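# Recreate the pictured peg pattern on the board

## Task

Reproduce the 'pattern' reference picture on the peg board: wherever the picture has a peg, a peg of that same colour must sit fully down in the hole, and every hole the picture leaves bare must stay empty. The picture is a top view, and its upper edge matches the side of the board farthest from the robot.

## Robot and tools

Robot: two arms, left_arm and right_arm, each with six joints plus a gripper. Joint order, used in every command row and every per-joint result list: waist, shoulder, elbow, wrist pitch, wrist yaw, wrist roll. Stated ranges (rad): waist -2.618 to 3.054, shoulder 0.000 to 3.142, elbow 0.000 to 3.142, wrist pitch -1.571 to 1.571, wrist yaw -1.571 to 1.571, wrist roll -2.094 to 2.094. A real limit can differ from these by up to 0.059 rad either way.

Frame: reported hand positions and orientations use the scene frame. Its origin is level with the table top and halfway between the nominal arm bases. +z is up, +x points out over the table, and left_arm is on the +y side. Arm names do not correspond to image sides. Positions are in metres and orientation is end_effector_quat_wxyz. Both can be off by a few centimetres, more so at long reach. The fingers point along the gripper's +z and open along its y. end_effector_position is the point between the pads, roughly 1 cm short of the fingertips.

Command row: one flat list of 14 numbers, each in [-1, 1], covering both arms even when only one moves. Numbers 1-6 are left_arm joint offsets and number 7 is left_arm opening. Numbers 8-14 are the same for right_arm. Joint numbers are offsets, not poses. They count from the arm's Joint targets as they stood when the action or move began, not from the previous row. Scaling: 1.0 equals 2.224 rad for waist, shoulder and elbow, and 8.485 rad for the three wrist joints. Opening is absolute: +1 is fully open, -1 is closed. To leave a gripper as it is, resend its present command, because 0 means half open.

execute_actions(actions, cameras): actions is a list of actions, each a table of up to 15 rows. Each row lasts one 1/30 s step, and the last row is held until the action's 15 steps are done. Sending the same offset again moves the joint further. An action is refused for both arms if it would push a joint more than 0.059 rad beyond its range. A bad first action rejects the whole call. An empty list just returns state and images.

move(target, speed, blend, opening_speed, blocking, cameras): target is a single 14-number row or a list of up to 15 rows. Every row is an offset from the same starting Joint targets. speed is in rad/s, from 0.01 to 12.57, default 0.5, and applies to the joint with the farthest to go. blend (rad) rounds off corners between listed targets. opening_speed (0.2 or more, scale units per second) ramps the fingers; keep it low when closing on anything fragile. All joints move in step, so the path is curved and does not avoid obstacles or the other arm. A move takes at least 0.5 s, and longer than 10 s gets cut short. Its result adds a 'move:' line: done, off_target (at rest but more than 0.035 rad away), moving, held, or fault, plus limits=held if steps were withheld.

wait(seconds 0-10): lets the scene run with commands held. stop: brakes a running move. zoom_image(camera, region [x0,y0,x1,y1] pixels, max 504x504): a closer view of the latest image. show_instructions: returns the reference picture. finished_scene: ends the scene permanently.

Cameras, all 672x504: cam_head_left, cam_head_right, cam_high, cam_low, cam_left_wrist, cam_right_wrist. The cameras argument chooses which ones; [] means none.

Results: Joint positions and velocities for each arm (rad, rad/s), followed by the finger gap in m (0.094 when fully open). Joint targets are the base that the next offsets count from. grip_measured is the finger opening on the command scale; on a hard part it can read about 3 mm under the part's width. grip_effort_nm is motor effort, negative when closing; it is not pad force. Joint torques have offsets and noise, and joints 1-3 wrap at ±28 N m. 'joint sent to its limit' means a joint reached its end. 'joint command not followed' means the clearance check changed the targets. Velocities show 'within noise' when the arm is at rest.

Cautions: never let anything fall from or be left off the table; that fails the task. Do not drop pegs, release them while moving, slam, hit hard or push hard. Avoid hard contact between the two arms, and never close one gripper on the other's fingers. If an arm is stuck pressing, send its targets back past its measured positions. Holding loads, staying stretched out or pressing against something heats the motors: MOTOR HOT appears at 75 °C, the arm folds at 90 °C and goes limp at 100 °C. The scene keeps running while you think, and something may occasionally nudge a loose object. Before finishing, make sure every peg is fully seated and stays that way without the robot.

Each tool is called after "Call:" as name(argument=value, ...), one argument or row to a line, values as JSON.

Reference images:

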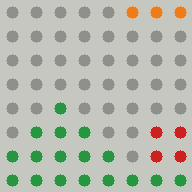

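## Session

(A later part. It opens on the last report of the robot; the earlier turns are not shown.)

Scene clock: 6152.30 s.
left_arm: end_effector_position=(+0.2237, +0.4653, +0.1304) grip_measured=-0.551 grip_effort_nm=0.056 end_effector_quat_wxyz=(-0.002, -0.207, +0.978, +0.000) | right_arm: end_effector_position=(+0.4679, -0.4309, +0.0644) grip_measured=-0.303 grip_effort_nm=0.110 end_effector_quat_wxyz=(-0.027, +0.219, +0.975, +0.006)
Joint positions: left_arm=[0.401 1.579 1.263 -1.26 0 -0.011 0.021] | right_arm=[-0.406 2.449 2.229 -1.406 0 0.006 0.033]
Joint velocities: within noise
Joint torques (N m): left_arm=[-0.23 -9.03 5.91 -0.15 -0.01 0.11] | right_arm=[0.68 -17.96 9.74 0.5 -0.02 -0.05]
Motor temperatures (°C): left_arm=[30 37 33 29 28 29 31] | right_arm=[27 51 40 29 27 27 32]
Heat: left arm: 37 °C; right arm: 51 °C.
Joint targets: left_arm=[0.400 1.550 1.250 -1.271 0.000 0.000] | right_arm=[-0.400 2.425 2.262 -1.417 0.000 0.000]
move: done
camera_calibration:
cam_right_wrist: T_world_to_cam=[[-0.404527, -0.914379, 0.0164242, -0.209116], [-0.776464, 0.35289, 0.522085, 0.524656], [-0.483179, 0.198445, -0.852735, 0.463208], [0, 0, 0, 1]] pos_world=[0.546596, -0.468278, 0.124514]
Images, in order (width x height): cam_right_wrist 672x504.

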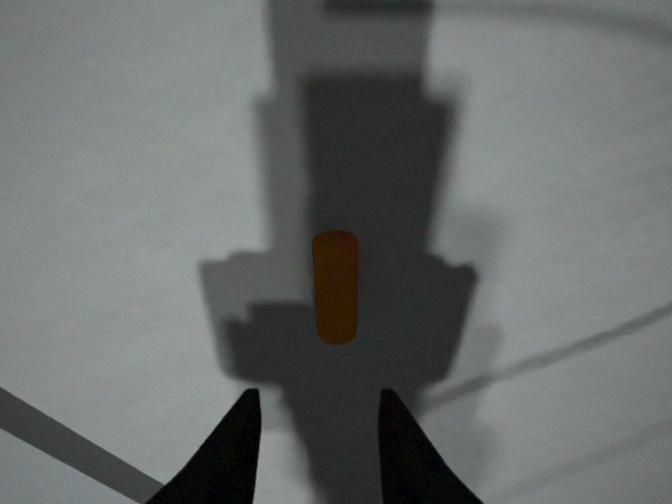

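Call:
move(
  target=[
    [0,0,0,0,0,0,-0.55,-0.0067,-0.2878,-0.6929,0.2271,0,0,-0.3],
    [0,0,0,0,0,0,-0.55,-0.0067,-0.1844,-0.7176,0.2549,0,0,-0.3],
    [0,0,0,0,0,0,-0.55,-0.0067,-0.1844,-0.7176,0.2549,0,0,-1],
    [0,0,0,0,0,0,-0.55,-0.0067,-0.2900,-0.6974,0.2288,0,0,-1],
  ],
  speed=[0.8,0.3,0.3,0.3],
  cameras=["cam_right_wrist"],
)

Call:
move(
  target=[
    [0,0,0,0,0,0,-0.55,0,-0.0130,0.2873,-0.1914,0,0,-1],
    [0,0,0,0,0,0,-0.55,-0.2181,-0.0130,0.2873,-0.1914,0,0,-1],
    [0,0,0,0,0,0,-0.55,-0.2181,0.0877,0.2805,-0.2319,0,0,-1],
    [0,0,0,0,0,0,-0.55,-0.2181,0.1273,0.2387,-0.2113,0,0,-1],
    [0,0,0,0,0,0,-0.55,-0.2181,0.1318,0.2387,-0.2101,0,0,-1],
  ],
  speed=[1.0,0.8,0.5,0.25,0.05],
  blend=[0.05,0.05,0.03,0,0],
  cameras=["cam_right_wrist"],
)

Call:
move(
  target=[
    [0,0,0,0,0,0,-0.55,0,-0.005,0,-0.0012,0,0,-1],
    [0,0,0,0,0,0,-0.55,0,-0.005,0,-0.0012,0,0,-0.3],
    [0,0,0,0,0,0,-0.55,0,-0.0022,0.1347,-0.0330,0,0,-0.3],
    [0,0,0,0,0,0,-0.55,0,-0.2666,-0.1205,0.0204,0,0,-0.3],
  ],
  speed=[0.15,0.15,0.3,0.6],
  cameras=["cam_right_wrist"],
)

Scene clock: 6174.30 s.
left_arm: end_effector_position=(+0.2237, +0.4653, +0.1304) grip_measured=-0.551 grip_effort_nm=0.056 end_effector_quat_wxyz=(-0.002, -0.207, +0.978, +0.000) | right_arm: end_effector_position=(+0.4532, -0.4241, +0.0562) grip_measured=-0.698 grip_effort_nm=-1.048 end_effector_quat_wxyz=(+0.451, +0.194, +0.865, -0.099)
Joint positions: left_arm=[0.401 1.579 1.263 -1.26 0 -0.011 0.021] | right_arm=[-0.406 1.813 0.681 0.521 0 0.005 0.014]
Joint velocities: within noise
Joint torques (N m): left_arm=[-0.21 -9.1 5.96 -0.15 0 0.08] | right_arm=[-0.77 -12.19 8.76 2.23 -0.02 -0.04]
Motor temperatures (°C): left_arm=[30 37 33 29 28 29 31] | right_arm=[27 54 41 30 27 27 32]
Heat: left arm: 37 °C; right arm: 54 °C.
Joint targets: left_arm=[0.400 1.550 1.250 -1.271 0.000 0.000] | right_arm=[-0.415 1.780 0.710 0.524 0.000 0.000]
move: done
camera_calibration:
cam_right_wrist: T_world_to_cam=[[-0.424937, -0.904861, 0.0255858, -0.195826], [-0.813551, 0.369357, -0.449122, 0.593547], [0.396943, -0.211664, -0.893104, -0.122808], [0, 0, 0, 1]] pos_world=[0.448415, -0.42242, 0.161905]
Images, in order (width x height): cam_right_wrist 672x504.

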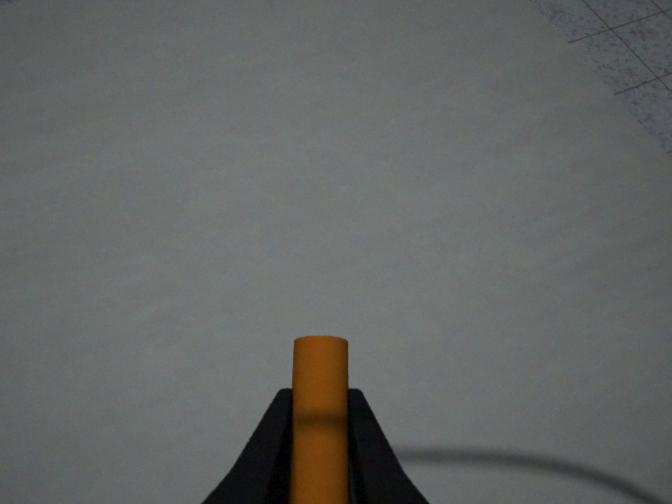

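Scene clock: 6178.80 s.
left_arm: end_effector_position=(+0.2237, +0.4653, +0.1304) grip_measured=-0.551 grip_effort_nm=0.061 end_effector_quat_wxyz=(-0.002, -0.207, +0.978, +0.000) | right_arm: end_effector_position=(+0.1918, -0.4275, +0.0202) grip_measured=-0.698 grip_effort_nm=-1.048 end_effector_quat_wxyz=(-0.218, +0.438, +0.865, +0.109)
Joint positions: left_arm=[0.401 1.579 1.263 -1.26 0 -0.011 0.021] | right_arm=[-0.903 2.052 1.252 -1.265 0 0.004 0.014]
Joint velocities: within noise
Joint torques (N m): left_arm=[-0.14 -9.03 5.91 -0.16 0.05 0.1] | right_arm=[0.31 -8.29 3.77 -0.14 -0.02 -0.02]
Motor temperatures (°C): left_arm=[30 37 33 29 28 29 31] | right_arm=[27 54 41 30 27 27 32]
Heat: left arm: 37 °C; right arm: 54 °C.
Joint targets: left_arm=[0.400 1.550 1.250 -1.271 0.000 0.000] | right_arm=[-0.900 2.073 1.241 -1.259 0.000 0.000]
move: done
camera_calibration:
cam_right_wrist: T_world_to_cam=[[-0.787006, -0.616917, 0.00587224, -0.116313], [-0.335687, 0.436186, 0.834899, 0.276881], [-0.517625, 0.655099, -0.550372, 0.487111], [0, 0, 0, 1]] pos_world=[0.253547, -0.511633, 0.037608]
Images, in order (width x height): cam_right_wrist 672x504.

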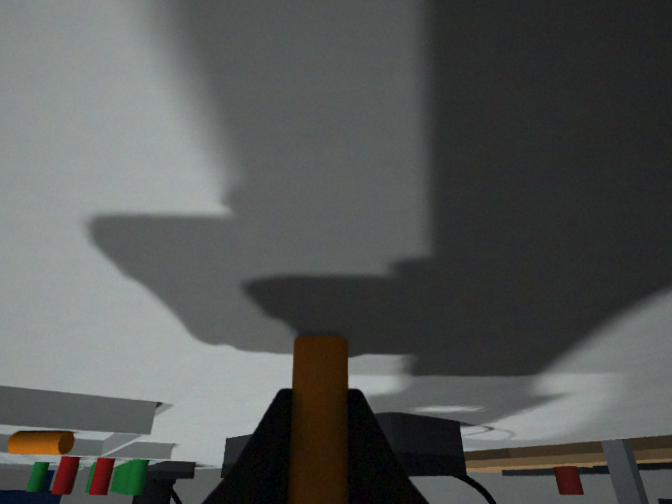

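Scene clock: 6182.83 s.
left_arm: end_effector_position=(+0.2237, +0.4653, +0.1304) grip_measured=-0.551 grip_effort_nm=0.056 end_effector_quat_wxyz=(-0.002, -0.207, +0.978, +0.000) | right_arm: end_effector_position=(+0.1901, -0.4252, +0.0849) grip_measured=-0.303 grip_effort_nm=0.115 end_effector_quat_wxyz=(-0.017, +0.451, +0.892, +0.009)
Joint positions: left_arm=[0.401 1.579 1.263 -1.26 0 -0.011 0.021] | right_arm=[-0.903 1.504 0.988 -1.093 0 0.004 0.033]
Joint velocities: within noise
Joint torques (N m): left_arm=[-0.06 -9.01 5.81 -0.13 0 0.13] | right_arm=[0.29 -8.34 5.07 0.74 -0.02 -0.02]
Motor temperatures (°C): left_arm=[30 37 33 29 28 29 31] | right_arm=[27 53 41 30 27 27 32]
Heat: left arm: 37 °C; right arm: 53 °C.
Joint targets: left_arm=[0.400 1.550 1.250 -1.271 0.000 0.000] | right_arm=[-0.900 1.480 0.973 -1.086 0.000 0.000]
move: done
camera_calibration:
cam_right_wrist: T_world_to_cam=[[-0.790135, -0.612708, 0.0166105, -0.115061], [-0.520887, 0.685514, 0.508672, 0.390224], [-0.323054, 0.393267, -0.8608, 0.398394], [0, 0, 0, 1]] pos_world=[0.241052, -0.494678, 0.146352]
Images, in order (width x height): cam_right_wrist 672x504.

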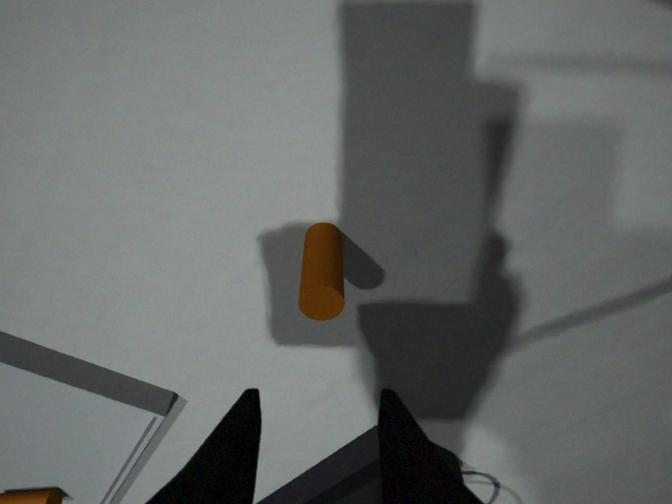

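Call:
move(
  target=[
    [0,0,0,0,0,0,-0.55,0,0.0635,-0.0768,0.0331,0,0,-0.3],
    [0,0,0,0,0,0,-0.55,0,0.0635,-0.0768,0.0331,0,0,-1],
    [0,0,0,0,0,0,-0.55,0,0.0580,0.0899,-0.0072,0,0,-1],
    [0,0,0,0,0,0,-0.55,0.7208,0.2693,0.3588,-0.0222,0,-0.0368,-1],
    [0,0,0,0,0,0,-0.55,0.7208,0.2833,0.2792,-0.0032,0,-0.0368,-1],
  ],
  speed=[0.25,0.3,0.3,0.8,0.3],
  cameras=["cam_right_wrist"],
)

Scene clock: 6217.20 s.
left_arm: end_effector_position=(+0.2237, +0.4653, +0.1304) grip_measured=-0.551 grip_effort_nm=0.061 end_effector_quat_wxyz=(-0.002, -0.207, +0.978, +0.000) | right_arm: end_effector_position=(+0.3487, +0.0067, +0.0551) grip_measured=-0.715 grip_effort_nm=-1.048 end_effector_quat_wxyz=(-0.021, -0.473, +0.881, -0.004)
Joint positions: left_arm=[0.401 1.579 1.263 -1.26 0 -0.011 0.021] | right_arm=[0.709 2.099 1.605 -1.12 0 -0.305 0.013]
Joint velocities: within noise
Joint torques (N m): left_arm=[-0.1 -9.17 5.89 -0.12 -0.08 0.11] | right_arm=[-0.51 -11.47 5.39 0.72 -0.01 -0.06]
Motor temperatures (°C): left_arm=[30 37 33 29 28 29 31] | right_arm=[27 51 41 29 27 27 32]
Heat: left arm: 37 °C; right arm: 51 °C.
Joint targets: left_arm=[0.400 1.550 1.250 -1.271 0.000 0.000] | right_arm=[0.703 2.110 1.594 -1.113 0.000 -0.312]
move: done
camera_calibration:
cam_right_wrist: T_world_to_cam=[[0.846675, -0.532101, 0.00313653, -0.295261], [-0.458985, -0.727325, 0.510227, 0.179742], [-0.269211, -0.433436, -0.860034, 0.240868], [0, 0, 0, 1]] pos_world=[0.397333, 0.0780236, 0.116372]
Images, in order (width x height): cam_right_wrist 672x504.

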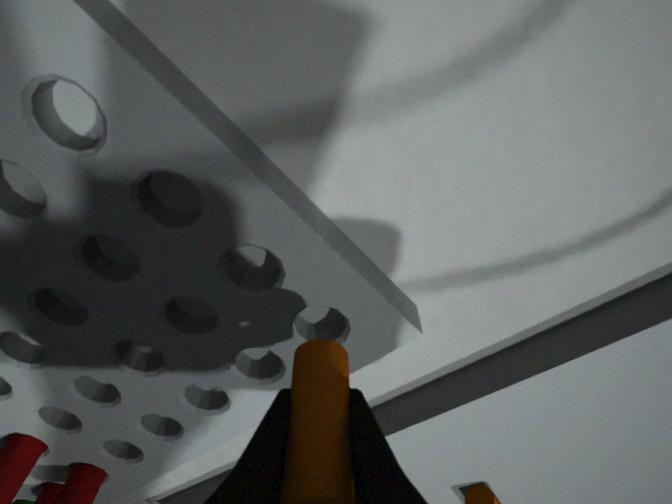

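Call:
move(
  target=[0,0,0,0,0,0,-0.55,0,-0.0045,-0.0347,0.0086,0,0,-1],
  speed=0.15,
  cameras=["cam_right_wrist"],
)

Call:
zoom_image(
  camera="cam_right_wrist",
  region=[240, 260, 420, 395],
)

Scene clock: 6238.43 s.
left_arm: end_effector_position=(+0.2237, +0.4653, +0.1304) grip_measured=-0.551 grip_effort_nm=0.066 end_effector_quat_wxyz=(-0.002, -0.207, +0.978, +0.000) | right_arm: end_effector_position=(+0.3441, +0.0029, +0.0370) grip_measured=-0.715 grip_effort_nm=-1.043 end_effector_quat_wxyz=(-0.022, -0.473, +0.881, -0.004)
Joint positions: left_arm=[0.401 1.579 1.263 -1.26 0 -0.011 0.021] | right_arm=[0.709 2.099 1.53 -1.047 0 -0.306 0.013]
Joint velocities: within noise
Joint torques (N m): left_arm=[0.03 -9.14 5.89 -0.15 0 0.13] | right_arm=[-0.54 -12.26 5.09 0.71 -0.01 -0.04]
Motor temperatures (°C): left_arm=[30 37 33 29 28 29 31] | right_arm=[27 54 40 29 27 27 33]
Heat: left arm: 37 °C; right arm: 54 °C.
Joint targets: left_arm=[0.400 1.550 1.250 -1.271 0.000 0.000] | right_arm=[0.703 2.100 1.517 -1.040 0.000 -0.312]
move: done
camera_calibration:
cam_right_wrist: T_world_to_cam=[[0.846827, -0.531863, 0.0024685, -0.293236], [-0.457988, -0.726829, 0.511826, 0.183757], [-0.270427, -0.434559, -0.859085, 0.222804], [0, 0, 0, 1]] pos_world=[0.39273, 0.0744199, 0.0980796]
Images, in order (width x height): cam_right_wrist 672x504.

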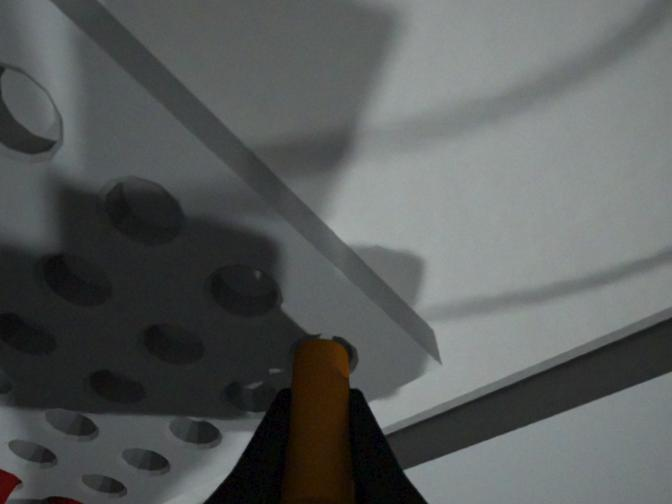

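Scaled by 2.800 from the camera's 672x504 image, which has a finer 960x720 frame.

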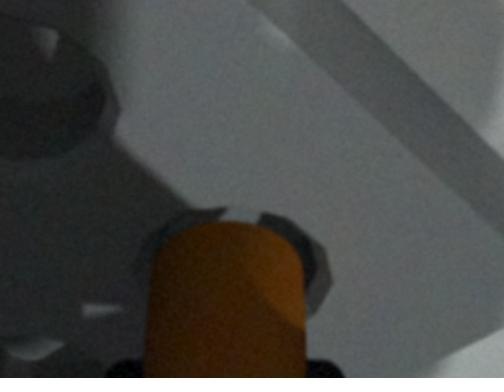

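Call:
move(
  target=[
    [0,0,0,0,0,0,-0.55,-0.0022,0,0,0,0,0,-1],
    [0,0,0,0,0,0,-0.55,-0.0022,0.0058,-0.0101,0.0035,0,0,-1],
  ],
  speed=0.1,
  cameras=["cam_right_wrist"],
)

Call:
zoom_image(
  camera="cam_right_wrist",
  region=[240, 260, 420, 395],
)

Scene clock: 6247.93 s.
left_arm: end_effector_position=(+0.2237, +0.4653, +0.1304) grip_measured=-0.551 grip_effort_nm=0.061 end_effector_quat_wxyz=(-0.002, -0.207, +0.978, +0.000) | right_arm: end_effector_position=(+0.3442, +0.0013, +0.0317) grip_measured=-0.715 grip_effort_nm=-1.043 end_effector_quat_wxyz=(-0.020, -0.471, +0.882, -0.004)
Joint positions: left_arm=[0.401 1.579 1.263 -1.26 0 -0.011 0.021] | right_arm=[0.706 2.099 1.508 -1.022 0 -0.306 0.013]
Joint velocities: within noise
Joint torques (N m): left_arm=[-0.01 -9.02 5.87 -0.12 0 0.12] | right_arm=[-0.65 -11 5 0.77 -0.01 -0.05]
Motor temperatures (°C): left_arm=[30 37 33 29 28 29 31] | right_arm=[27 55 40 29 27 27 33]
Heat: left arm: 37 °C; right arm: 55 °C.
Joint targets: left_arm=[0.400 1.550 1.250 -1.271 0.000 0.000] | right_arm=[0.699 2.113 1.495 -1.010 0.000 -0.312]
move: done
camera_calibration:
cam_right_wrist: T_world_to_cam=[[0.845049, -0.534677, 0.00359701, -0.293649], [-0.461789, -0.726427, 0.508975, 0.186649], [-0.269524, -0.43177, -0.860774, 0.217373], [0, 0, 0, 1]] pos_world=[0.392928, 0.0724348, 0.0931657]
Images, in order (width x height): cam_right_wrist 672x504.

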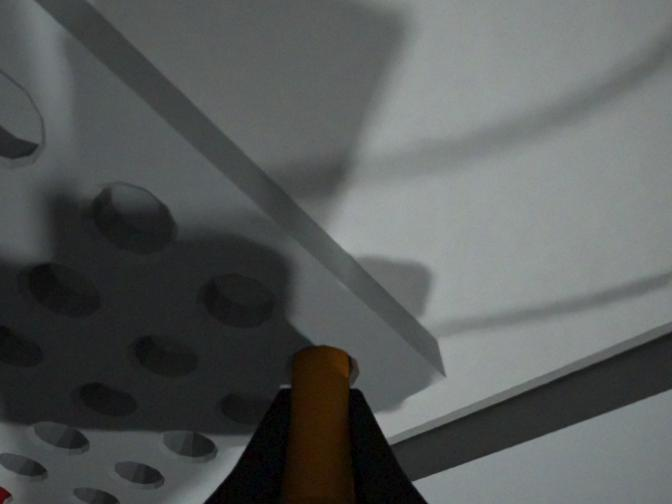

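Scaled by 2.800 from the camera's 672x504 image, which has a finer 960x720 frame.

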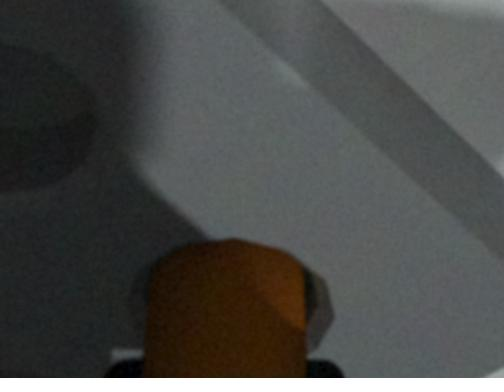

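Call:
move(
  target=[0,0,0,0,0,0,-0.55,0,0.0090,-0.0130,0.0057,0,0,-1],
  speed=0.08,
  cameras=["cam_right_wrist"],
)

Scene clock: 6260.93 s.
left_arm: end_effector_position=(+0.2237, +0.4653, +0.1304) grip_measured=-0.551 grip_effort_nm=0.061 end_effector_quat_wxyz=(-0.002, -0.207, +0.978, +0.000) | right_arm: end_effector_position=(+0.3441, +0.0013, +0.0250) grip_measured=-0.715 grip_effort_nm=-1.053 end_effector_quat_wxyz=(-0.019, -0.471, +0.882, -0.003)
Joint positions: left_arm=[0.401 1.579 1.263 -1.26 0 -0.011 0.021] | right_arm=[0.706 2.106 1.49 -0.994 0 -0.306 0.013]
Joint velocities: within noise
Joint torques (N m): left_arm=[-0.06 -9.11 5.97 -0.14 -0.01 0.13] | right_arm=[-0.66 -9.74 3.93 1.03 -0.01 -0.04]
Motor temperatures (°C): left_arm=[30 37 33 29 28 29 31] | right_arm=[27 55 39 29 27 27 33]
Heat: left arm: 37 °C; right arm: 55 °C.
Joint targets: left_arm=[0.400 1.550 1.250 -1.271 0.000 0.000] | right_arm=[0.699 2.133 1.466 -0.962 0.000 -0.312]
move: done
camera_calibration:
cam_right_wrist: T_world_to_cam=[[0.845035, -0.534693, 0.00433243, -0.293569], [-0.462691, -0.727133, 0.507144, 0.190416], [-0.268016, -0.430559, -0.86185, 0.211003], [0, 0, 0, 1]] pos_world=[0.392732, 0.0723382, 0.0865568]
Images, in order (width x height): cam_right_wrist 672x504.

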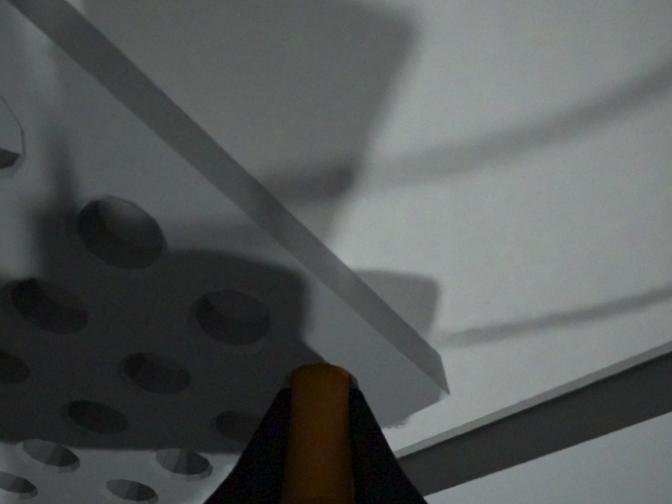

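Entering; push a bit more.

Call:
move(
  target=[0,0,0,0,0,0,-0.55,0,0.0050,-0.0075,0.0033,0,0,-1],
  speed=0.08,
  cameras=["cam_right_wrist"],
)

Scene clock: 6267.10 s.
left_arm: end_effector_position=(+0.2237, +0.4653, +0.1304) grip_measured=-0.551 grip_effort_nm=0.066 end_effector_quat_wxyz=(-0.002, -0.207, +0.978, +0.000) | right_arm: end_effector_position=(+0.3439, +0.0011, +0.0239) grip_measured=-0.715 grip_effort_nm=-1.048 end_effector_quat_wxyz=(-0.019, -0.471, +0.882, -0.003)
Joint positions: left_arm=[0.401 1.579 1.263 -1.26 0 -0.011 0.021] | right_arm=[0.706 2.106 1.486 -0.989 0 -0.306 0.013]
Joint velocities: within noise
Joint torques (N m): left_arm=[-0.14 -8.96 6.04 -0.13 -0.02 0.11] | right_arm=[-0.64 -8.75 2.78 1.31 -0.01 -0.05]
Motor temperatures (°C): left_arm=[30 37 33 29 28 29 31] | right_arm=[27 54 39 29 27 27 33]
Heat: left arm: 37 °C; right arm: 54 °C.
Joint targets: left_arm=[0.400 1.550 1.250 -1.271 0.000 0.000] | right_arm=[0.699 2.144 1.449 -0.934 0.000 -0.312]
move: off_target (right_arm); right_arm: the wrist pitch is farthest, 0.055 rad from its target
camera_calibration:
cam_right_wrist: T_world_to_cam=[[0.845007, -0.534735, 0.00454051, -0.293506], [-0.46303, -0.727396, 0.506456, 0.19095], [-0.267517, -0.430062, -0.862254, 0.209717], [0, 0, 0, 1]] pos_world=[0.392533, 0.0721397, 0.0854535]
Images, in order (width x height): cam_right_wrist 672x504.

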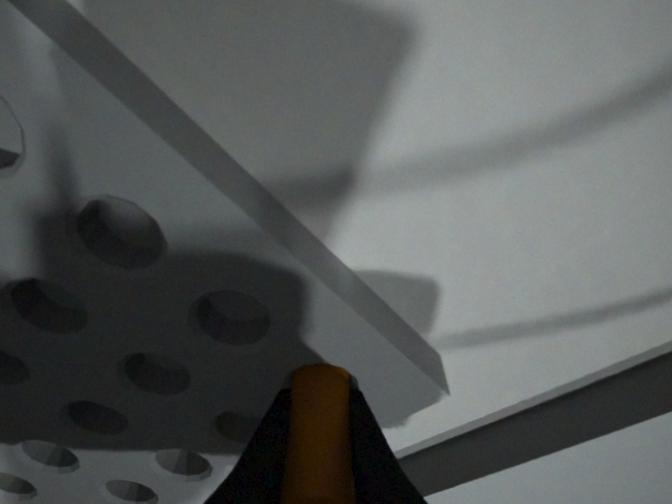

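Call:
move(
  target=[
    [0,0,0,0,0,0,-0.55,0,-0.0120,0.0130,-0.0062,0,0,-1],
    [0,0,0,0,0,0,-0.55,0,-0.0120,0.0130,-0.0062,0,0,-0.55],
    [0,0,0,0,0,0,-0.55,0,-0.0571,0.1263,-0.0385,0,0,-0.55],
    [0,0,0,0,0,0,-0.55,-0.2779,-0.0571,0.1263,-0.0385,0,-0.1314,-0.55],
    [0,0,0,0,0,0,-0.55,-0.2779,-0.2446,-0.2154,0.0013,0,-0.1314,-0.3],
  ],
  speed=[0.15,0.15,0.35,0.8,0.5],
  blend=[0,0,0,0.05,0],
  cameras=["cam_right_wrist"],
)

Scene clock: 6317.13 s.
left_arm: end_effector_position=(+0.2237, +0.4653, +0.1304) grip_measured=-0.551 grip_effort_nm=0.061 end_effector_quat_wxyz=(-0.002, -0.207, +0.978, +0.000) | right_arm: end_effector_position=(+0.3160, -0.2243, +0.0531) grip_measured=-0.303 grip_effort_nm=0.110 end_effector_quat_wxyz=(+0.002, +0.670, -0.743, +0.002)
Joint positions: left_arm=[0.401 1.579 1.263 -1.26 0 -0.011 0.021] | right_arm=[0.076 1.633 0.983 -0.922 0.005 -1.42 0.033]
Joint velocities: within noise
Joint torques (N m): left_arm=[-0.16 -9.1 5.97 -0.15 0 0.13] | right_arm=[0.44 -10.5 5.01 0.72 -0.07 -0.05]
Motor temperatures (°C): left_arm=[30 37 33 29 28 29 31] | right_arm=[27 53 39 30 27 27 33]
Heat: left arm: 37 °C; right arm: 53 °C.
Joint targets: left_arm=[0.400 1.550 1.250 -1.271 0.000 0.000] | right_arm=[0.080 1.600 0.970 -0.923 0.000 -1.427]
move: done
camera_calibration:
cam_right_wrist: T_world_to_cam=[[0.996714, -0.0791486, 0.0172511, -0.336992], [-0.0777196, -0.874281, 0.479158, -0.154115], [-0.0228423, -0.478924, -0.877559, 0.0430321], [0, 0, 0, 1]] pos_world=[0.32489, -0.140803, 0.117422]
Images, in order (width x height): cam_right_wrist 672x504.

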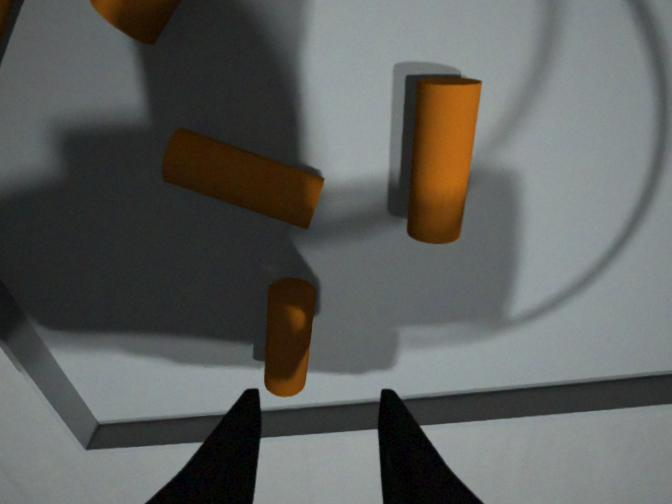

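Call:
move(
  target=[
    [0,0,0,0,0,0,-0.55,0.0081,-0.0045,-0.0211,0.0027,0,0.0039,-0.3],
    [0,0,0,0,0,0,-0.55,0.0081,0.0292,-0.0517,0.0171,0,0.0039,-0.3],
  ],
  speed=[0.2,0.15],
  cameras=["cam_right_wrist"],
)

Scene clock: 6344.03 s.
left_arm: end_effector_position=(+0.2237, +0.4653, +0.1304) grip_measured=-0.551 grip_effort_nm=0.051 end_effector_quat_wxyz=(-0.002, -0.207, +0.978, +0.000) | right_arm: end_effector_position=(+0.3076, -0.2208, +0.0223) grip_measured=-0.303 grip_effort_nm=0.115 end_effector_quat_wxyz=(-0.001, +0.667, -0.745, +0.004)
Joint positions: left_arm=[0.401 1.579 1.263 -1.26 0 -0.011 0.021] | right_arm=[0.091 1.654 0.868 -0.777 0.005 -1.399 0.033]
Joint velocities: within noise
Joint torques (N m): left_arm=[-0.21 -9.11 5.96 -0.13 -0.01 0.13] | right_arm=[0.69 -6.06 4.62 0.75 -0.06 0.06]
Motor temperatures (°C): left_arm=[30 37 33 29 28 29 31] | right_arm=[27 54 39 29 27 27 32]
Heat: left arm: 37 °C; right arm: 54 °C.
Joint targets: left_arm=[0.400 1.550 1.250 -1.271 0.000 0.000] | right_arm=[0.098 1.665 0.855 -0.778 0.000 -1.394]
move: done
camera_calibration:
cam_right_wrist: T_world_to_cam=[[0.996072, -0.0848461, 0.0253247, -0.329092], [-0.0866074, -0.874076, 0.478007, -0.134043], [-0.0184214, -0.478323, -0.877991, 0.0162895], [0, 0, 0, 1]] pos_world=[0.31649, -0.137295, 0.08671]
Images, in order (width x height): cam_right_wrist 672x504.

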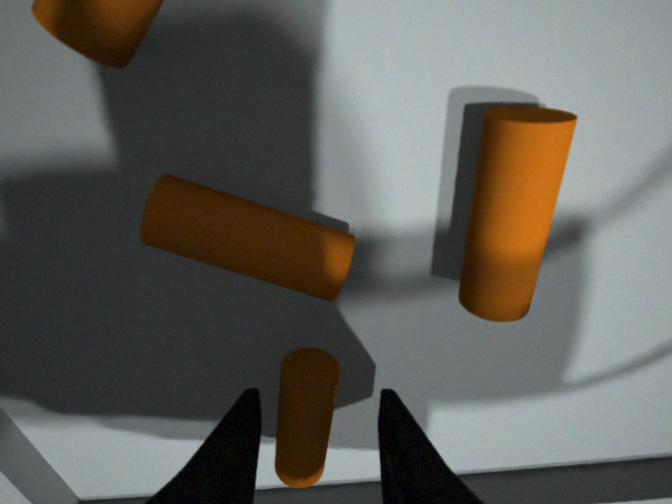

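Call:
move(
  target=[
    [0,0,0,0,0,0,-0.55,0,0,0,0,0,0,-1],
    [0,0,0,0,0,0,-0.55,0,-0.0683,0.1156,-0.0385,0,0,-1],
    [0,0,0,0,0,0,-0.55,-0.2239,0.3444,0.6317,-0.0753,0,0.1643,-1],
    [0,0,0,0,0,0,-0.55,-0.2239,0.3512,0.5351,-0.0486,0,0.1643,-1],
    [0,0,0,0,0,0,-0.55,-0.2239,0.3638,0.5346,-0.0453,0,0.1643,-1],
  ],
  speed=[0.2,0.4,0.8,0.4,0.06],
  blend=[0,0.03,0,0,0],
  cameras=["cam_right_wrist"],
)

Call:
move(
  target=[
    [0,0,0,0,0,0,-0.55,0,-0.002,0,-0.0006,0,0,-1],
    [0,0,0,0,0,0,-0.55,0,-0.002,0,-0.0006,0,0,-0.3],
    [0,0,0,0,0,0,-0.55,0,-0.0220,0.0976,-0.0301,0,0,-0.3],
  ],
  speed=[0.15,0.15,0.4],
  cameras=["cam_right_wrist"],
)

Scene clock: 6363.17 s.
left_arm: end_effector_position=(+0.2237, +0.4653, +0.1304) grip_measured=-0.551 grip_effort_nm=0.061 end_effector_quat_wxyz=(-0.002, -0.207, +0.978, +0.000) | right_arm: end_effector_position=(+0.4780, -0.4352, +0.0216) grip_measured=-0.736 grip_effort_nm=-1.048 end_effector_quat_wxyz=(+0.001, +0.212, +0.977, -0.003)
Joint positions: left_arm=[0.401 1.579 1.263 -1.26 0 -0.011 0.021] | right_arm=[-0.404 2.446 2.057 -1.179 0.005 -0.006 0.012]
Joint velocities: within noise
Joint torques (N m): left_arm=[0.05 -8.99 5.86 -0.15 0.01 0.12] | right_arm=[0.42 -13.16 5.42 0.92 -0.06 0.08]
Motor temperatures (°C): left_arm=[30 37 33 29 28 29 31] | right_arm=[27 51 39 29 27 27 32]
Heat: left arm: 37 °C; right arm: 51 °C.
Joint targets: left_arm=[0.400 1.550 1.250 -1.271 0.000 0.000] | right_arm=[-0.400 2.474 2.044 -1.162 0.000 0.000]
move: done
camera_calibration:
cam_right_wrist: T_world_to_cam=[[-0.391349, -0.919968, 0.0224657, -0.21712], [-0.806624, 0.35468, 0.472821, 0.572552], [-0.442949, 0.166917, -0.880872, 0.400089], [0, 0, 0, 1]] pos_world=[0.554084, -0.469597, 0.0865902]
Images, in order (width x height): cam_right_wrist 672x504.

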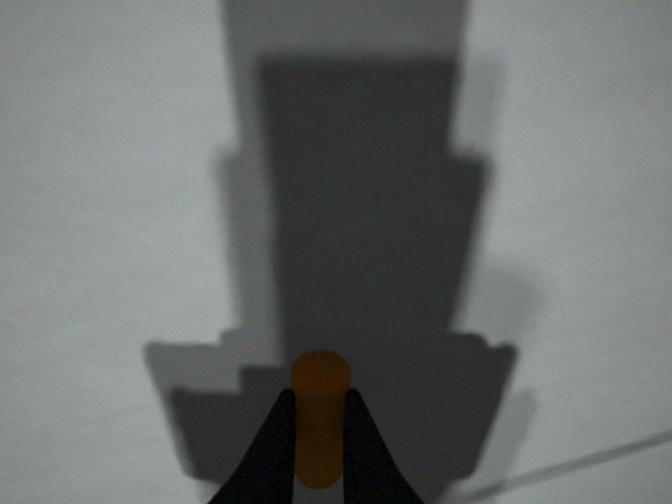

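Scene clock: 6365.73 s.
left_arm: end_effector_position=(+0.2237, +0.4653, +0.1304) grip_measured=-0.551 grip_effort_nm=0.061 end_effector_quat_wxyz=(-0.002, -0.207, +0.978, +0.000) | right_arm: end_effector_position=(+0.4678, -0.4305, +0.0642) grip_measured=-0.303 grip_effort_nm=0.115 end_effector_quat_wxyz=(-0.028, +0.212, +0.977, +0.004)
Joint positions: left_arm=[0.401 1.579 1.263 -1.26 0 -0.011 0.021] | right_arm=[-0.404 2.449 2.229 -1.406 0.005 -0.006 0.033]
Joint velocities: within noise
Joint torques (N m): left_arm=[-0.12 -9.05 5.85 -0.13 -0.01 0.15] | right_arm=[0.43 -17.96 9.74 0.49 -0.06 0.08]
Motor temperatures (°C): left_arm=[30 37 33 29 28 29 31] | right_arm=[27 52 39 29 27 27 32]
Heat: left arm: 37 °C; right arm: 52 °C.
Joint targets: left_arm=[0.400 1.550 1.250 -1.271 0.000 0.000] | right_arm=[-0.400 2.425 2.261 -1.418 0.000 0.000]
move: done
camera_calibration:
cam_right_wrist: T_world_to_cam=[[-0.390621, -0.92032, 0.0206306, -0.218062], [-0.780237, 0.342891, 0.523121, 0.521997], [-0.488513, 0.188245, -0.852009, 0.460892], [0, 0, 0, 1]] pos_world=[0.547253, -0.466435, 0.124115]
Images, in order (width x height): cam_right_wrist 672x504.

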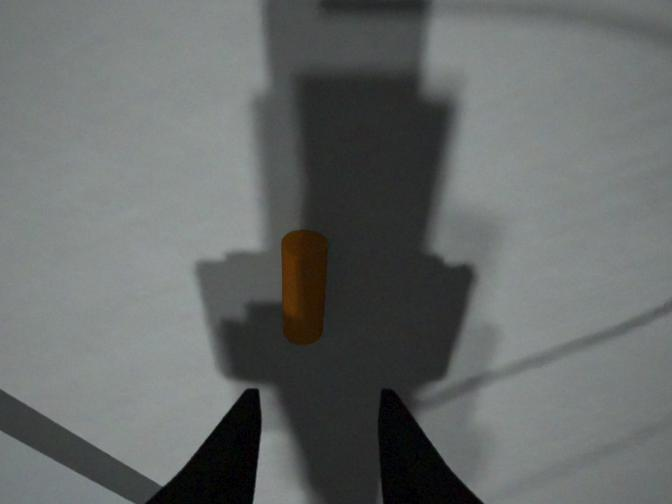

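Call:
move(
  target=[
    [0,0,0,0,0,0,-0.55,0.0045,-0.2878,-0.6929,0.2271,0,0,-0.3],
    [0,0,0,0,0,0,-0.55,0.0045,-0.1844,-0.7176,0.2549,0,0,-0.3],
    [0,0,0,0,0,0,-0.55,0.0045,-0.1844,-0.7176,0.2549,0,0,-1],
    [0,0,0,0,0,0,-0.55,0.0045,-0.2900,-0.6974,0.2288,0,0,-1],
  ],
  speed=[0.8,0.3,0.3,0.3],
  cameras=["cam_right_wrist"],
)

Call:
move(
  target=[
    [0,0,0,0,0,0,-0.55,0,-0.0130,0.2873,-0.1914,0,0,-1],
    [0,0,0,0,0,0,-0.55,-0.2293,-0.0130,0.2873,-0.1914,0,0,-1],
    [0,0,0,0,0,0,-0.55,-0.2293,0.0877,0.2805,-0.2319,0,0,-1],
    [0,0,0,0,0,0,-0.55,-0.2293,0.1273,0.2387,-0.2113,0,0,-1],
    [0,0,0,0,0,0,-0.55,-0.2293,0.1318,0.2387,-0.2101,0,0,-1],
  ],
  speed=[1.0,0.8,0.5,0.25,0.05],
  blend=[0.05,0.05,0.03,0,0],
  cameras=["cam_right_wrist"],
)

Call:
move(
  target=[
    [0,0,0,0,0,0,-0.55,0,-0.005,0,-0.0012,0,0,-1],
    [0,0,0,0,0,0,-0.55,0,-0.005,0,-0.0012,0,0,-0.3],
    [0,0,0,0,0,0,-0.55,0,-0.0022,0.1347,-0.0330,0,0,-0.3],
    [0,0,0,0,0,0,-0.55,0,-0.2666,-0.1205,0.0204,0,0,-0.3],
  ],
  speed=[0.15,0.15,0.3,0.6],
  cameras=["cam_right_wrist"],
)

Scene clock: 6388.77 s.
left_arm: end_effector_position=(+0.2237, +0.4653, +0.1304) grip_measured=-0.551 grip_effort_nm=0.061 end_effector_quat_wxyz=(-0.002, -0.207, +0.978, +0.000) | right_arm: end_effector_position=(+0.4545, -0.4210, +0.0560) grip_measured=-0.698 grip_effort_nm=-1.048 end_effector_quat_wxyz=(+0.451, +0.187, +0.867, -0.100)
Joint positions: left_arm=[0.401 1.579 1.263 -1.26 0 -0.011 0.021] | right_arm=[-0.397 1.813 0.681 0.522 0.005 -0.003 0.014]
Joint velocities: within noise
Joint torques (N m): left_arm=[-0.02 -9.05 5.97 -0.15 0.01 0.11] | right_arm=[0.77 -12.18 8.72 2.23 -0.06 0.04]
Motor temperatures (°C): left_arm=[30 37 33 29 28 29 31] | right_arm=[27 55 41 30 27 27 32]
Heat: left arm: 37 °C; right arm: 55 °C.
Joint targets: left_arm=[0.400 1.550 1.250 -1.271 0.000 0.000] | right_arm=[-0.389 1.780 0.710 0.524 0.000 0.000]
move: done
camera_calibration:
cam_right_wrist: T_world_to_cam=[[-0.415566, -0.908889, 0.0350255, -0.199134], [-0.819172, 0.357254, -0.448695, 0.590818], [0.395301, -0.215154, -0.892998, -0.1236], [0, 0, 0, 1]] pos_world=[0.450087, -0.418655, 0.161697]
Images, in order (width x height): cam_right_wrist 672x504.

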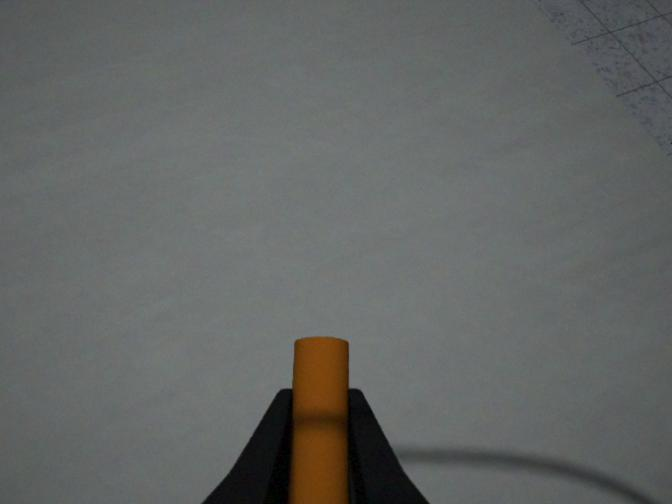

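Scene clock: 6393.23 s.
left_arm: end_effector_position=(+0.2237, +0.4653, +0.1304) grip_measured=-0.551 grip_effort_nm=0.056 end_effector_quat_wxyz=(-0.002, -0.207, +0.978, +0.000) | right_arm: end_effector_position=(+0.1911, -0.4272, +0.0204) grip_measured=-0.698 grip_effort_nm=-1.048 end_effector_quat_wxyz=(-0.219, +0.435, +0.866, +0.110)
Joint positions: left_arm=[0.401 1.579 1.263 -1.26 0 -0.011 0.021] | right_arm=[-0.903 2.052 1.252 -1.268 0.001 -0.003 0.014]
Joint velocities: within noise
Joint torques (N m): left_arm=[-0.02 -9.09 5.96 -0.14 0 0.15] | right_arm=[0.36 -8.31 3.73 -0.13 -0.03 0.04]
Motor temperatures (°C): left_arm=[30 37 33 29 28 29 31] | right_arm=[27 55 41 30 27 27 32]
Heat: left arm: 37 °C; right arm: 55 °C.
Joint targets: left_arm=[0.400 1.550 1.250 -1.271 0.000 0.000] | right_arm=[-0.900 2.073 1.241 -1.259 0.000 0.000]
move: done
camera_calibration:
cam_right_wrist: T_world_to_cam=[[-0.783415, -0.621489, 0.00347095, -0.119203], [-0.338231, 0.431028, 0.836549, 0.274599], [-0.521402, 0.654191, -0.547881, 0.487014], [0, 0, 0, 1]] pos_world=[0.253422, -0.511043, 0.0375239]
Images, in order (width x height): cam_right_wrist 672x504.

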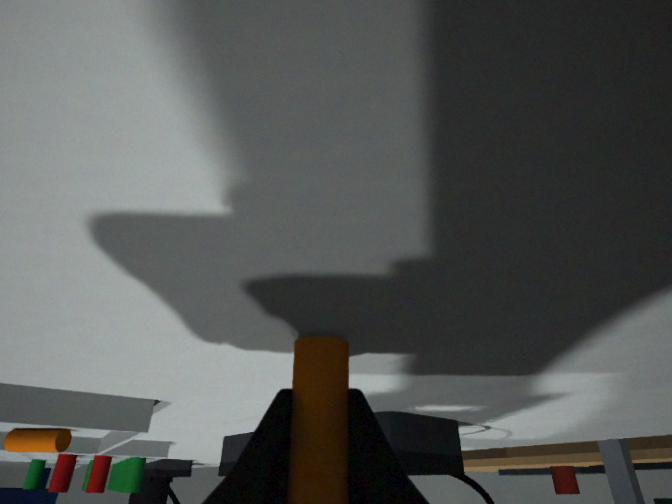

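Scene clock: 6397.27 s.
left_arm: end_effector_position=(+0.2237, +0.4653, +0.1304) grip_measured=-0.551 grip_effort_nm=0.056 end_effector_quat_wxyz=(-0.002, -0.207, +0.978, +0.000) | right_arm: end_effector_position=(+0.1897, -0.4254, +0.0848) grip_measured=-0.303 grip_effort_nm=0.115 end_effector_quat_wxyz=(-0.018, +0.448, +0.894, +0.008)
Joint positions: left_arm=[0.401 1.579 1.263 -1.26 0 -0.011 0.021] | right_arm=[-0.903 1.505 0.987 -1.093 0.001 -0.003 0.033]
Joint velocities: within noise
Joint torques (N m): left_arm=[-0.08 -8.9 5.83 -0.14 0.02 0.1] | right_arm=[0.38 -8.35 5.04 0.74 -0.03 0.05]
Motor temperatures (°C): left_arm=[30 37 33 29 28 29 31] | right_arm=[27 54 40 30 27 27 32]
Heat: left arm: 37 °C; right arm: 54 °C.
Joint targets: left_arm=[0.400 1.550 1.250 -1.271 0.000 0.000] | right_arm=[-0.900 1.480 0.973 -1.086 0.000 0.000]
move: done
camera_calibration:
cam_right_wrist: T_world_to_cam=[[-0.786331, -0.617559, 0.0174297, -0.118318], [-0.524524, 0.682246, 0.509327, 0.389399], [-0.326431, 0.391358, -0.860396, 0.397984], [0, 0, 0, 1]] pos_world=[0.241127, -0.494488, 0.146155]
Images, in order (width x height): cam_right_wrist 672x504.

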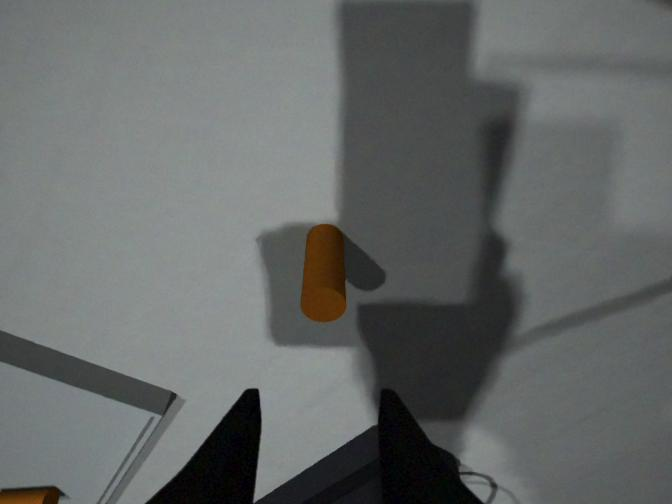

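Call:
move(
  target=[
    [0,0,0,0,0,0,-0.55,0,0.0635,-0.0768,0.0331,0,0,-0.3],
    [0,0,0,0,0,0,-0.55,0,0.0635,-0.0768,0.0331,0,0,-1],
    [0,0,0,0,0,0,-0.55,0,0.0580,0.0899,-0.0072,0,0,-1],
    [0,0,0,0,0,0,-0.55,0.7500,0.2846,0.3822,-0.0243,0,-0.0284,-1],
    [0,0,0,0,0,0,-0.55,0.7500,0.3058,0.2828,0.0018,0,-0.0284,-1],
  ],
  speed=[0.25,0.3,0.3,0.8,0.25],
  cameras=["cam_right_wrist"],
)

Call:
zoom_image(
  camera="cam_right_wrist",
  region=[240, 260, 420, 395],
)

Scene clock: 6421.03 s.
left_arm: end_effector_position=(+0.2237, +0.4653, +0.1304) grip_measured=-0.551 grip_effort_nm=0.061 end_effector_quat_wxyz=(-0.002, -0.207, +0.978, +0.000) | right_arm: end_effector_position=(+0.3387, +0.0315, +0.0386) grip_measured=-0.715 grip_effort_nm=-1.043 end_effector_quat_wxyz=(-0.020, -0.470, +0.882, -0.005)
Joint positions: left_arm=[0.401 1.579 1.263 -1.26 0 -0.011 0.021] | right_arm=[0.774 2.147 1.613 -1.078 0 -0.234 0.013]
Joint velocities: within noise
Joint torques (N m): left_arm=[-0.18 -8.98 5.98 -0.15 -0.02 0.14] | right_arm=[-0.5 -11.67 5.26 0.73 -0.01 -0.05]
Motor temperatures (°C): left_arm=[30 37 33 29 28 29 31] | right_arm=[27 52 40 30 27 27 32]
Heat: left arm: 37 °C; right arm: 52 °C.
Joint targets: left_arm=[0.400 1.550 1.250 -1.271 0.000 0.000] | right_arm=[0.768 2.160 1.602 -1.071 0.000 -0.241]
move: done
camera_calibration:
cam_right_wrist: T_world_to_cam=[[0.843395, -0.537253, 0.0066406, -0.272411], [-0.465267, -0.724097, 0.509127, 0.203657], [-0.268722, -0.432485, -0.860666, 0.234518], [0, 0, 0, 1]] pos_world=[0.387525, 0.102539, 0.0999635]
Images, in order (width x height): cam_right_wrist 672x504.

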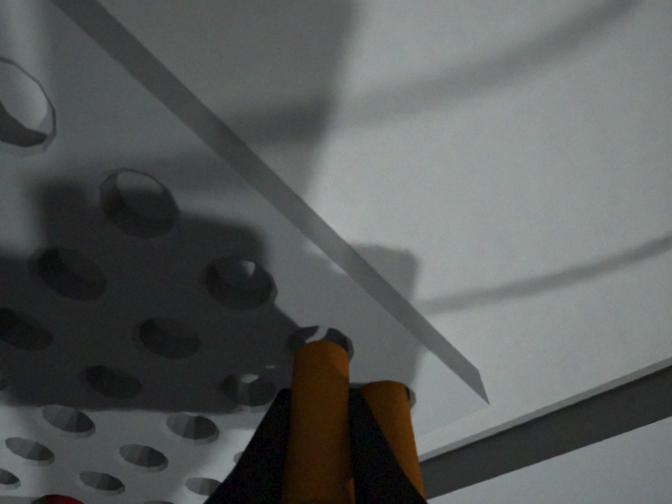

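Scaled by 2.800 from the camera's 672x504 image, which has a finer 960x720 frame.

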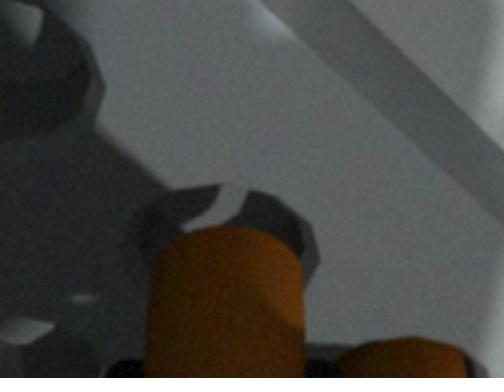

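Call:
move(
  target=[
    [0,0,0,0,0,0,-0.55,0.0018,0.002,0,0,0,0,-1],
    [0,0,0,0,0,0,-0.55,0.0018,0.0063,-0.0058,0.0030,0,0,-1],
  ],
  speed=0.1,
  cameras=["cam_right_wrist"],
)

Call:
zoom_image(
  camera="cam_right_wrist",
  region=[240, 260, 420, 395],
)

Scene clock: 6444.27 s.
left_arm: end_effector_position=(+0.2237, +0.4653, +0.1304) grip_measured=-0.551 grip_effort_nm=0.056 end_effector_quat_wxyz=(-0.002, -0.207, +0.978, +0.000) | right_arm: end_effector_position=(+0.3407, +0.0333, +0.0354) grip_measured=-0.715 grip_effort_nm=-1.048 end_effector_quat_wxyz=(-0.015, -0.470, +0.882, -0.004)
Joint positions: left_arm=[0.401 1.579 1.263 -1.26 0 -0.011 0.021] | right_arm=[0.774 2.152 1.608 -1.057 0 -0.235 0.013]
Joint velocities: within noise
Joint torques (N m): left_arm=[-0.06 -9.07 5.89 -0.13 -0.01 0.11] | right_arm=[-0.1 -10.82 4.62 0.81 -0.01 -0.05]
Motor temperatures (°C): left_arm=[30 37 33 29 28 29 31] | right_arm=[27 54 38 29 27 27 33]
Heat: left arm: 37 °C; right arm: 54 °C.
Joint targets: left_arm=[0.400 1.550 1.250 -1.271 0.000 0.000] | right_arm=[0.772 2.174 1.589 -1.045 0.000 -0.241]
move: done
camera_calibration:
cam_right_wrist: T_world_to_cam=[[0.843542, -0.536985, 0.00912805, -0.27319], [-0.468653, -0.727686, 0.500836, 0.209152], [-0.262299, -0.426754, -0.865494, 0.230945], [0, 0, 0, 1]] pos_world=[0.389044, 0.104055, 0.0976241]
Images, in order (width x height): cam_right_wrist 672x504.

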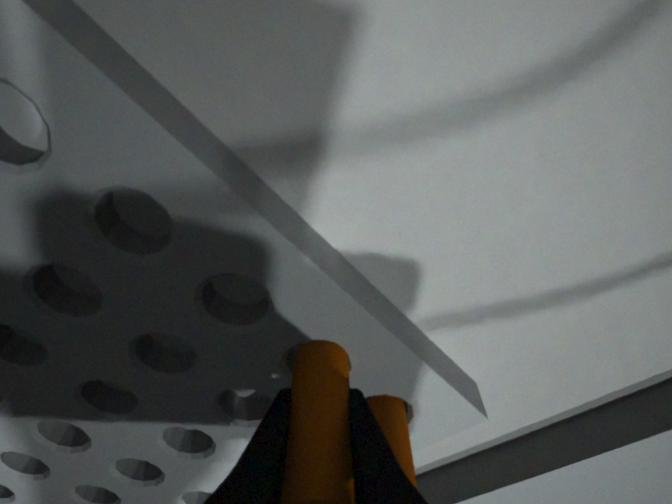

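Scaled by 2.800 from the camera's 672x504 image, which has a finer 960x720 frame.

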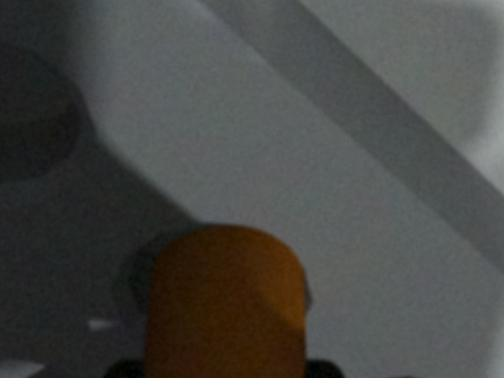

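Call:
move(
  target=[
    [0,0,0,0,0,0,-0.55,0,-0.0153,0.0499,-0.0088,0,0,-1],
    [0,0,0,0,0,0,-0.55,0.0031,-0.0054,0.0072,-0.0032,0,0,-1],
  ],
  speed=0.15,
  cameras=["cam_right_wrist"],
)

Call:
zoom_image(
  camera="cam_right_wrist",
  region=[240, 260, 420, 395],
)

Scene clock: 6461.77 s.
left_arm: end_effector_position=(+0.2237, +0.4653, +0.1304) grip_measured=-0.551 grip_effort_nm=0.061 end_effector_quat_wxyz=(-0.002, -0.207, +0.978, +0.000) | right_arm: end_effector_position=(+0.3391, +0.0318, +0.0379) grip_measured=-0.715 grip_effort_nm=-1.043 end_effector_quat_wxyz=(-0.021, -0.470, +0.882, -0.005)
Joint positions: left_arm=[0.401 1.579 1.263 -1.26 0 -0.011 0.021] | right_arm=[0.774 2.152 1.618 -1.079 0 -0.235 0.013]
Joint velocities: within noise
Joint torques (N m): left_arm=[-0.16 -8.98 5.9 -0.16 -0.02 0.13] | right_arm=[0.55 -11.93 5.18 0.73 -0.01 -0.05]
Motor temperatures (°C): left_arm=[30 37 33 29 28 29 31] | right_arm=[27 52 38 29 27 27 33]
Heat: left arm: 37 °C; right arm: 52 °C.
Joint targets: left_arm=[0.400 1.550 1.250 -1.271 0.000 0.000] | right_arm=[0.779 2.162 1.605 -1.072 0.000 -0.241]
move: done
camera_calibration:
cam_right_wrist: T_world_to_cam=[[0.843592, -0.53695, 0.00610271, -0.272528], [-0.464279, -0.723615, 0.510711, 0.204066], [-0.26981, -0.433665, -0.859731, 0.234523], [0, 0, 0, 1]] pos_world=[0.387923, 0.103035, 0.0990712]
Images, in order (width x height): cam_right_wrist 672x504.

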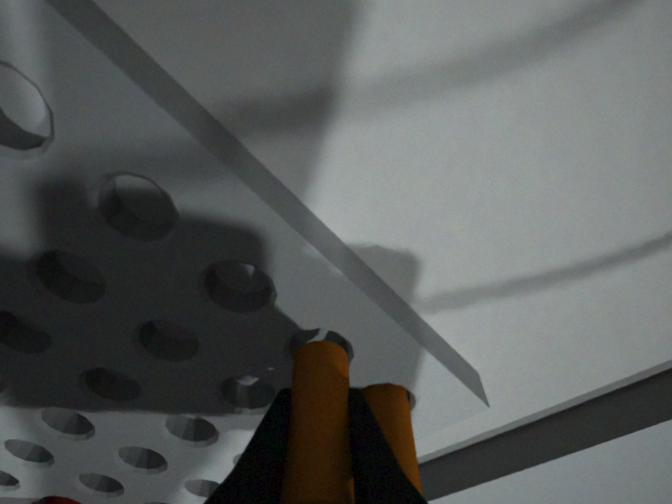

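Scaled by 2.800 from the camera's 672x504 image, which has a finer 960x720 frame.

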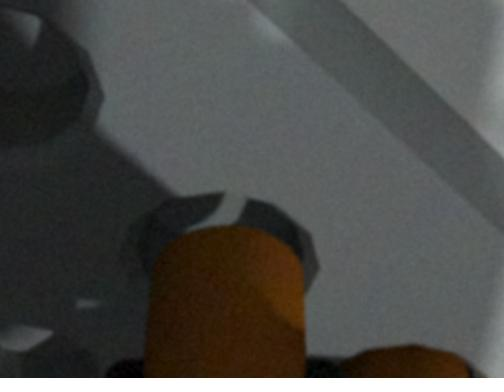

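Call:
move(
  target=[0,0,0,0,0,0,-0.55,0.0018,0,0,0,0,0,-1],
  speed=0.1,
  cameras=[],
)

Scene clock: 6469.70 s.
left_arm: end_effector_position=(+0.2237, +0.4653, +0.1304) grip_measured=-0.551 grip_effort_nm=0.061 end_effector_quat_wxyz=(-0.002, -0.207, +0.978, +0.000) | right_arm: end_effector_position=(+0.3392, +0.0320, +0.0379) grip_measured=-0.715 grip_effort_nm=-1.048 end_effector_quat_wxyz=(-0.020, -0.470, +0.882, -0.005)
Joint positions: left_arm=[0.401 1.579 1.263 -1.26 0 -0.011 0.021] | right_arm=[0.774 2.152 1.618 -1.078 0 -0.235 0.013]
Joint velocities: within noise
Joint torques (N m): left_arm=[-0.14 -9.2 5.87 -0.16 0 0.09] | right_arm=[0.92 -11.97 5.18 0.71 -0.01 -0.05]
Motor temperatures (°C): left_arm=[30 37 33 29 28 29 31] | right_arm=[27 52 38 29 27 27 33]
Heat: left arm: 37 °C; right arm: 52 °C.
Joint targets: left_arm=[0.400 1.550 1.250 -1.271 0.000 0.000] | right_arm=[0.783 2.162 1.605 -1.072 0.000 -0.241]
move: done
No camera images: "cameras" was empty.

Call:
move(
  target=[
    [0,0,0,0,0,0,-0.55,0.0063,0,0,0,0,0,-1],
    [0,0,0,0,0,0,-0.55,-0.0058,0,0,0,0,0,-1],
  ],
  speed=0.1,
  cameras=["cam_right_wrist"],
)

Call:
zoom_image(
  camera="cam_right_wrist",
  region=[240, 260, 420, 395],
)

Scene clock: 6477.23 s.
left_arm: end_effector_position=(+0.2237, +0.4653, +0.1304) grip_measured=-0.551 grip_effort_nm=0.056 end_effector_quat_wxyz=(-0.002, -0.207, +0.978, +0.000) | right_arm: end_effector_position=(+0.3382, +0.0331, +0.0379) grip_measured=-0.715 grip_effort_nm=-1.043 end_effector_quat_wxyz=(-0.020, -0.472, +0.881, -0.005)
Joint positions: left_arm=[0.401 1.579 1.263 -1.26 0 -0.011 0.021] | right_arm=[0.778 2.152 1.618 -1.078 0 -0.235 0.013]
Joint velocities: within noise
Joint torques (N m): left_arm=[-0.05 -8.95 5.93 -0.14 -0.01 0.12] | right_arm=[-0.59 -11.95 5.19 0.71 -0.01 -0.05]
Motor temperatures (°C): left_arm=[30 37 33 29 28 29 31] | right_arm=[27 52 38 29 27 27 33]
Heat: left arm: 37 °C; right arm: 52 °C.
Joint targets: left_arm=[0.400 1.550 1.250 -1.271 0.000 0.000] | right_arm=[0.771 2.162 1.605 -1.072 0.000 -0.241]
move: done
camera_calibration:
cam_right_wrist: T_world_to_cam=[[0.845852, -0.533381, 0.00627688, -0.272046], [-0.461493, -0.725848, 0.510067, 0.20369], [-0.267504, -0.434338, -0.860112, 0.234104], [0, 0, 0, 1]] pos_world=[0.386736, 0.104424, 0.0991681]
Images, in order (width x height): cam_right_wrist 672x504.

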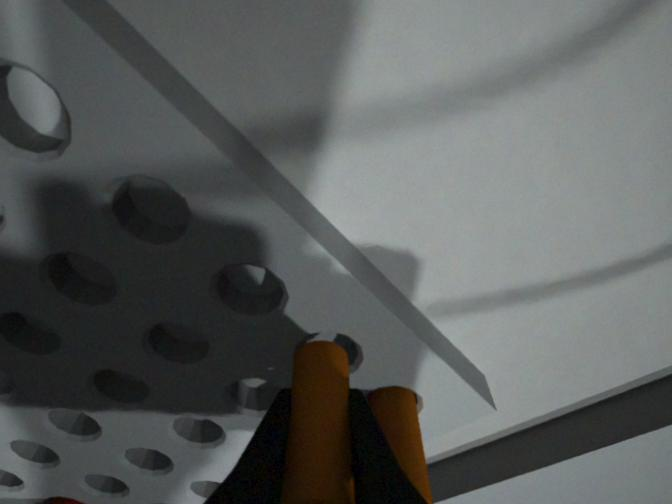

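Scaled by 2.800 from the camera's 672x504 image, which has a finer 960x720 frame.

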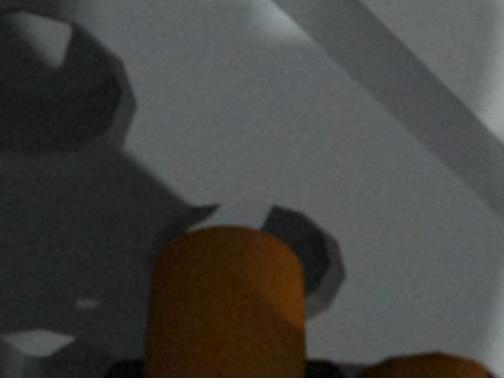

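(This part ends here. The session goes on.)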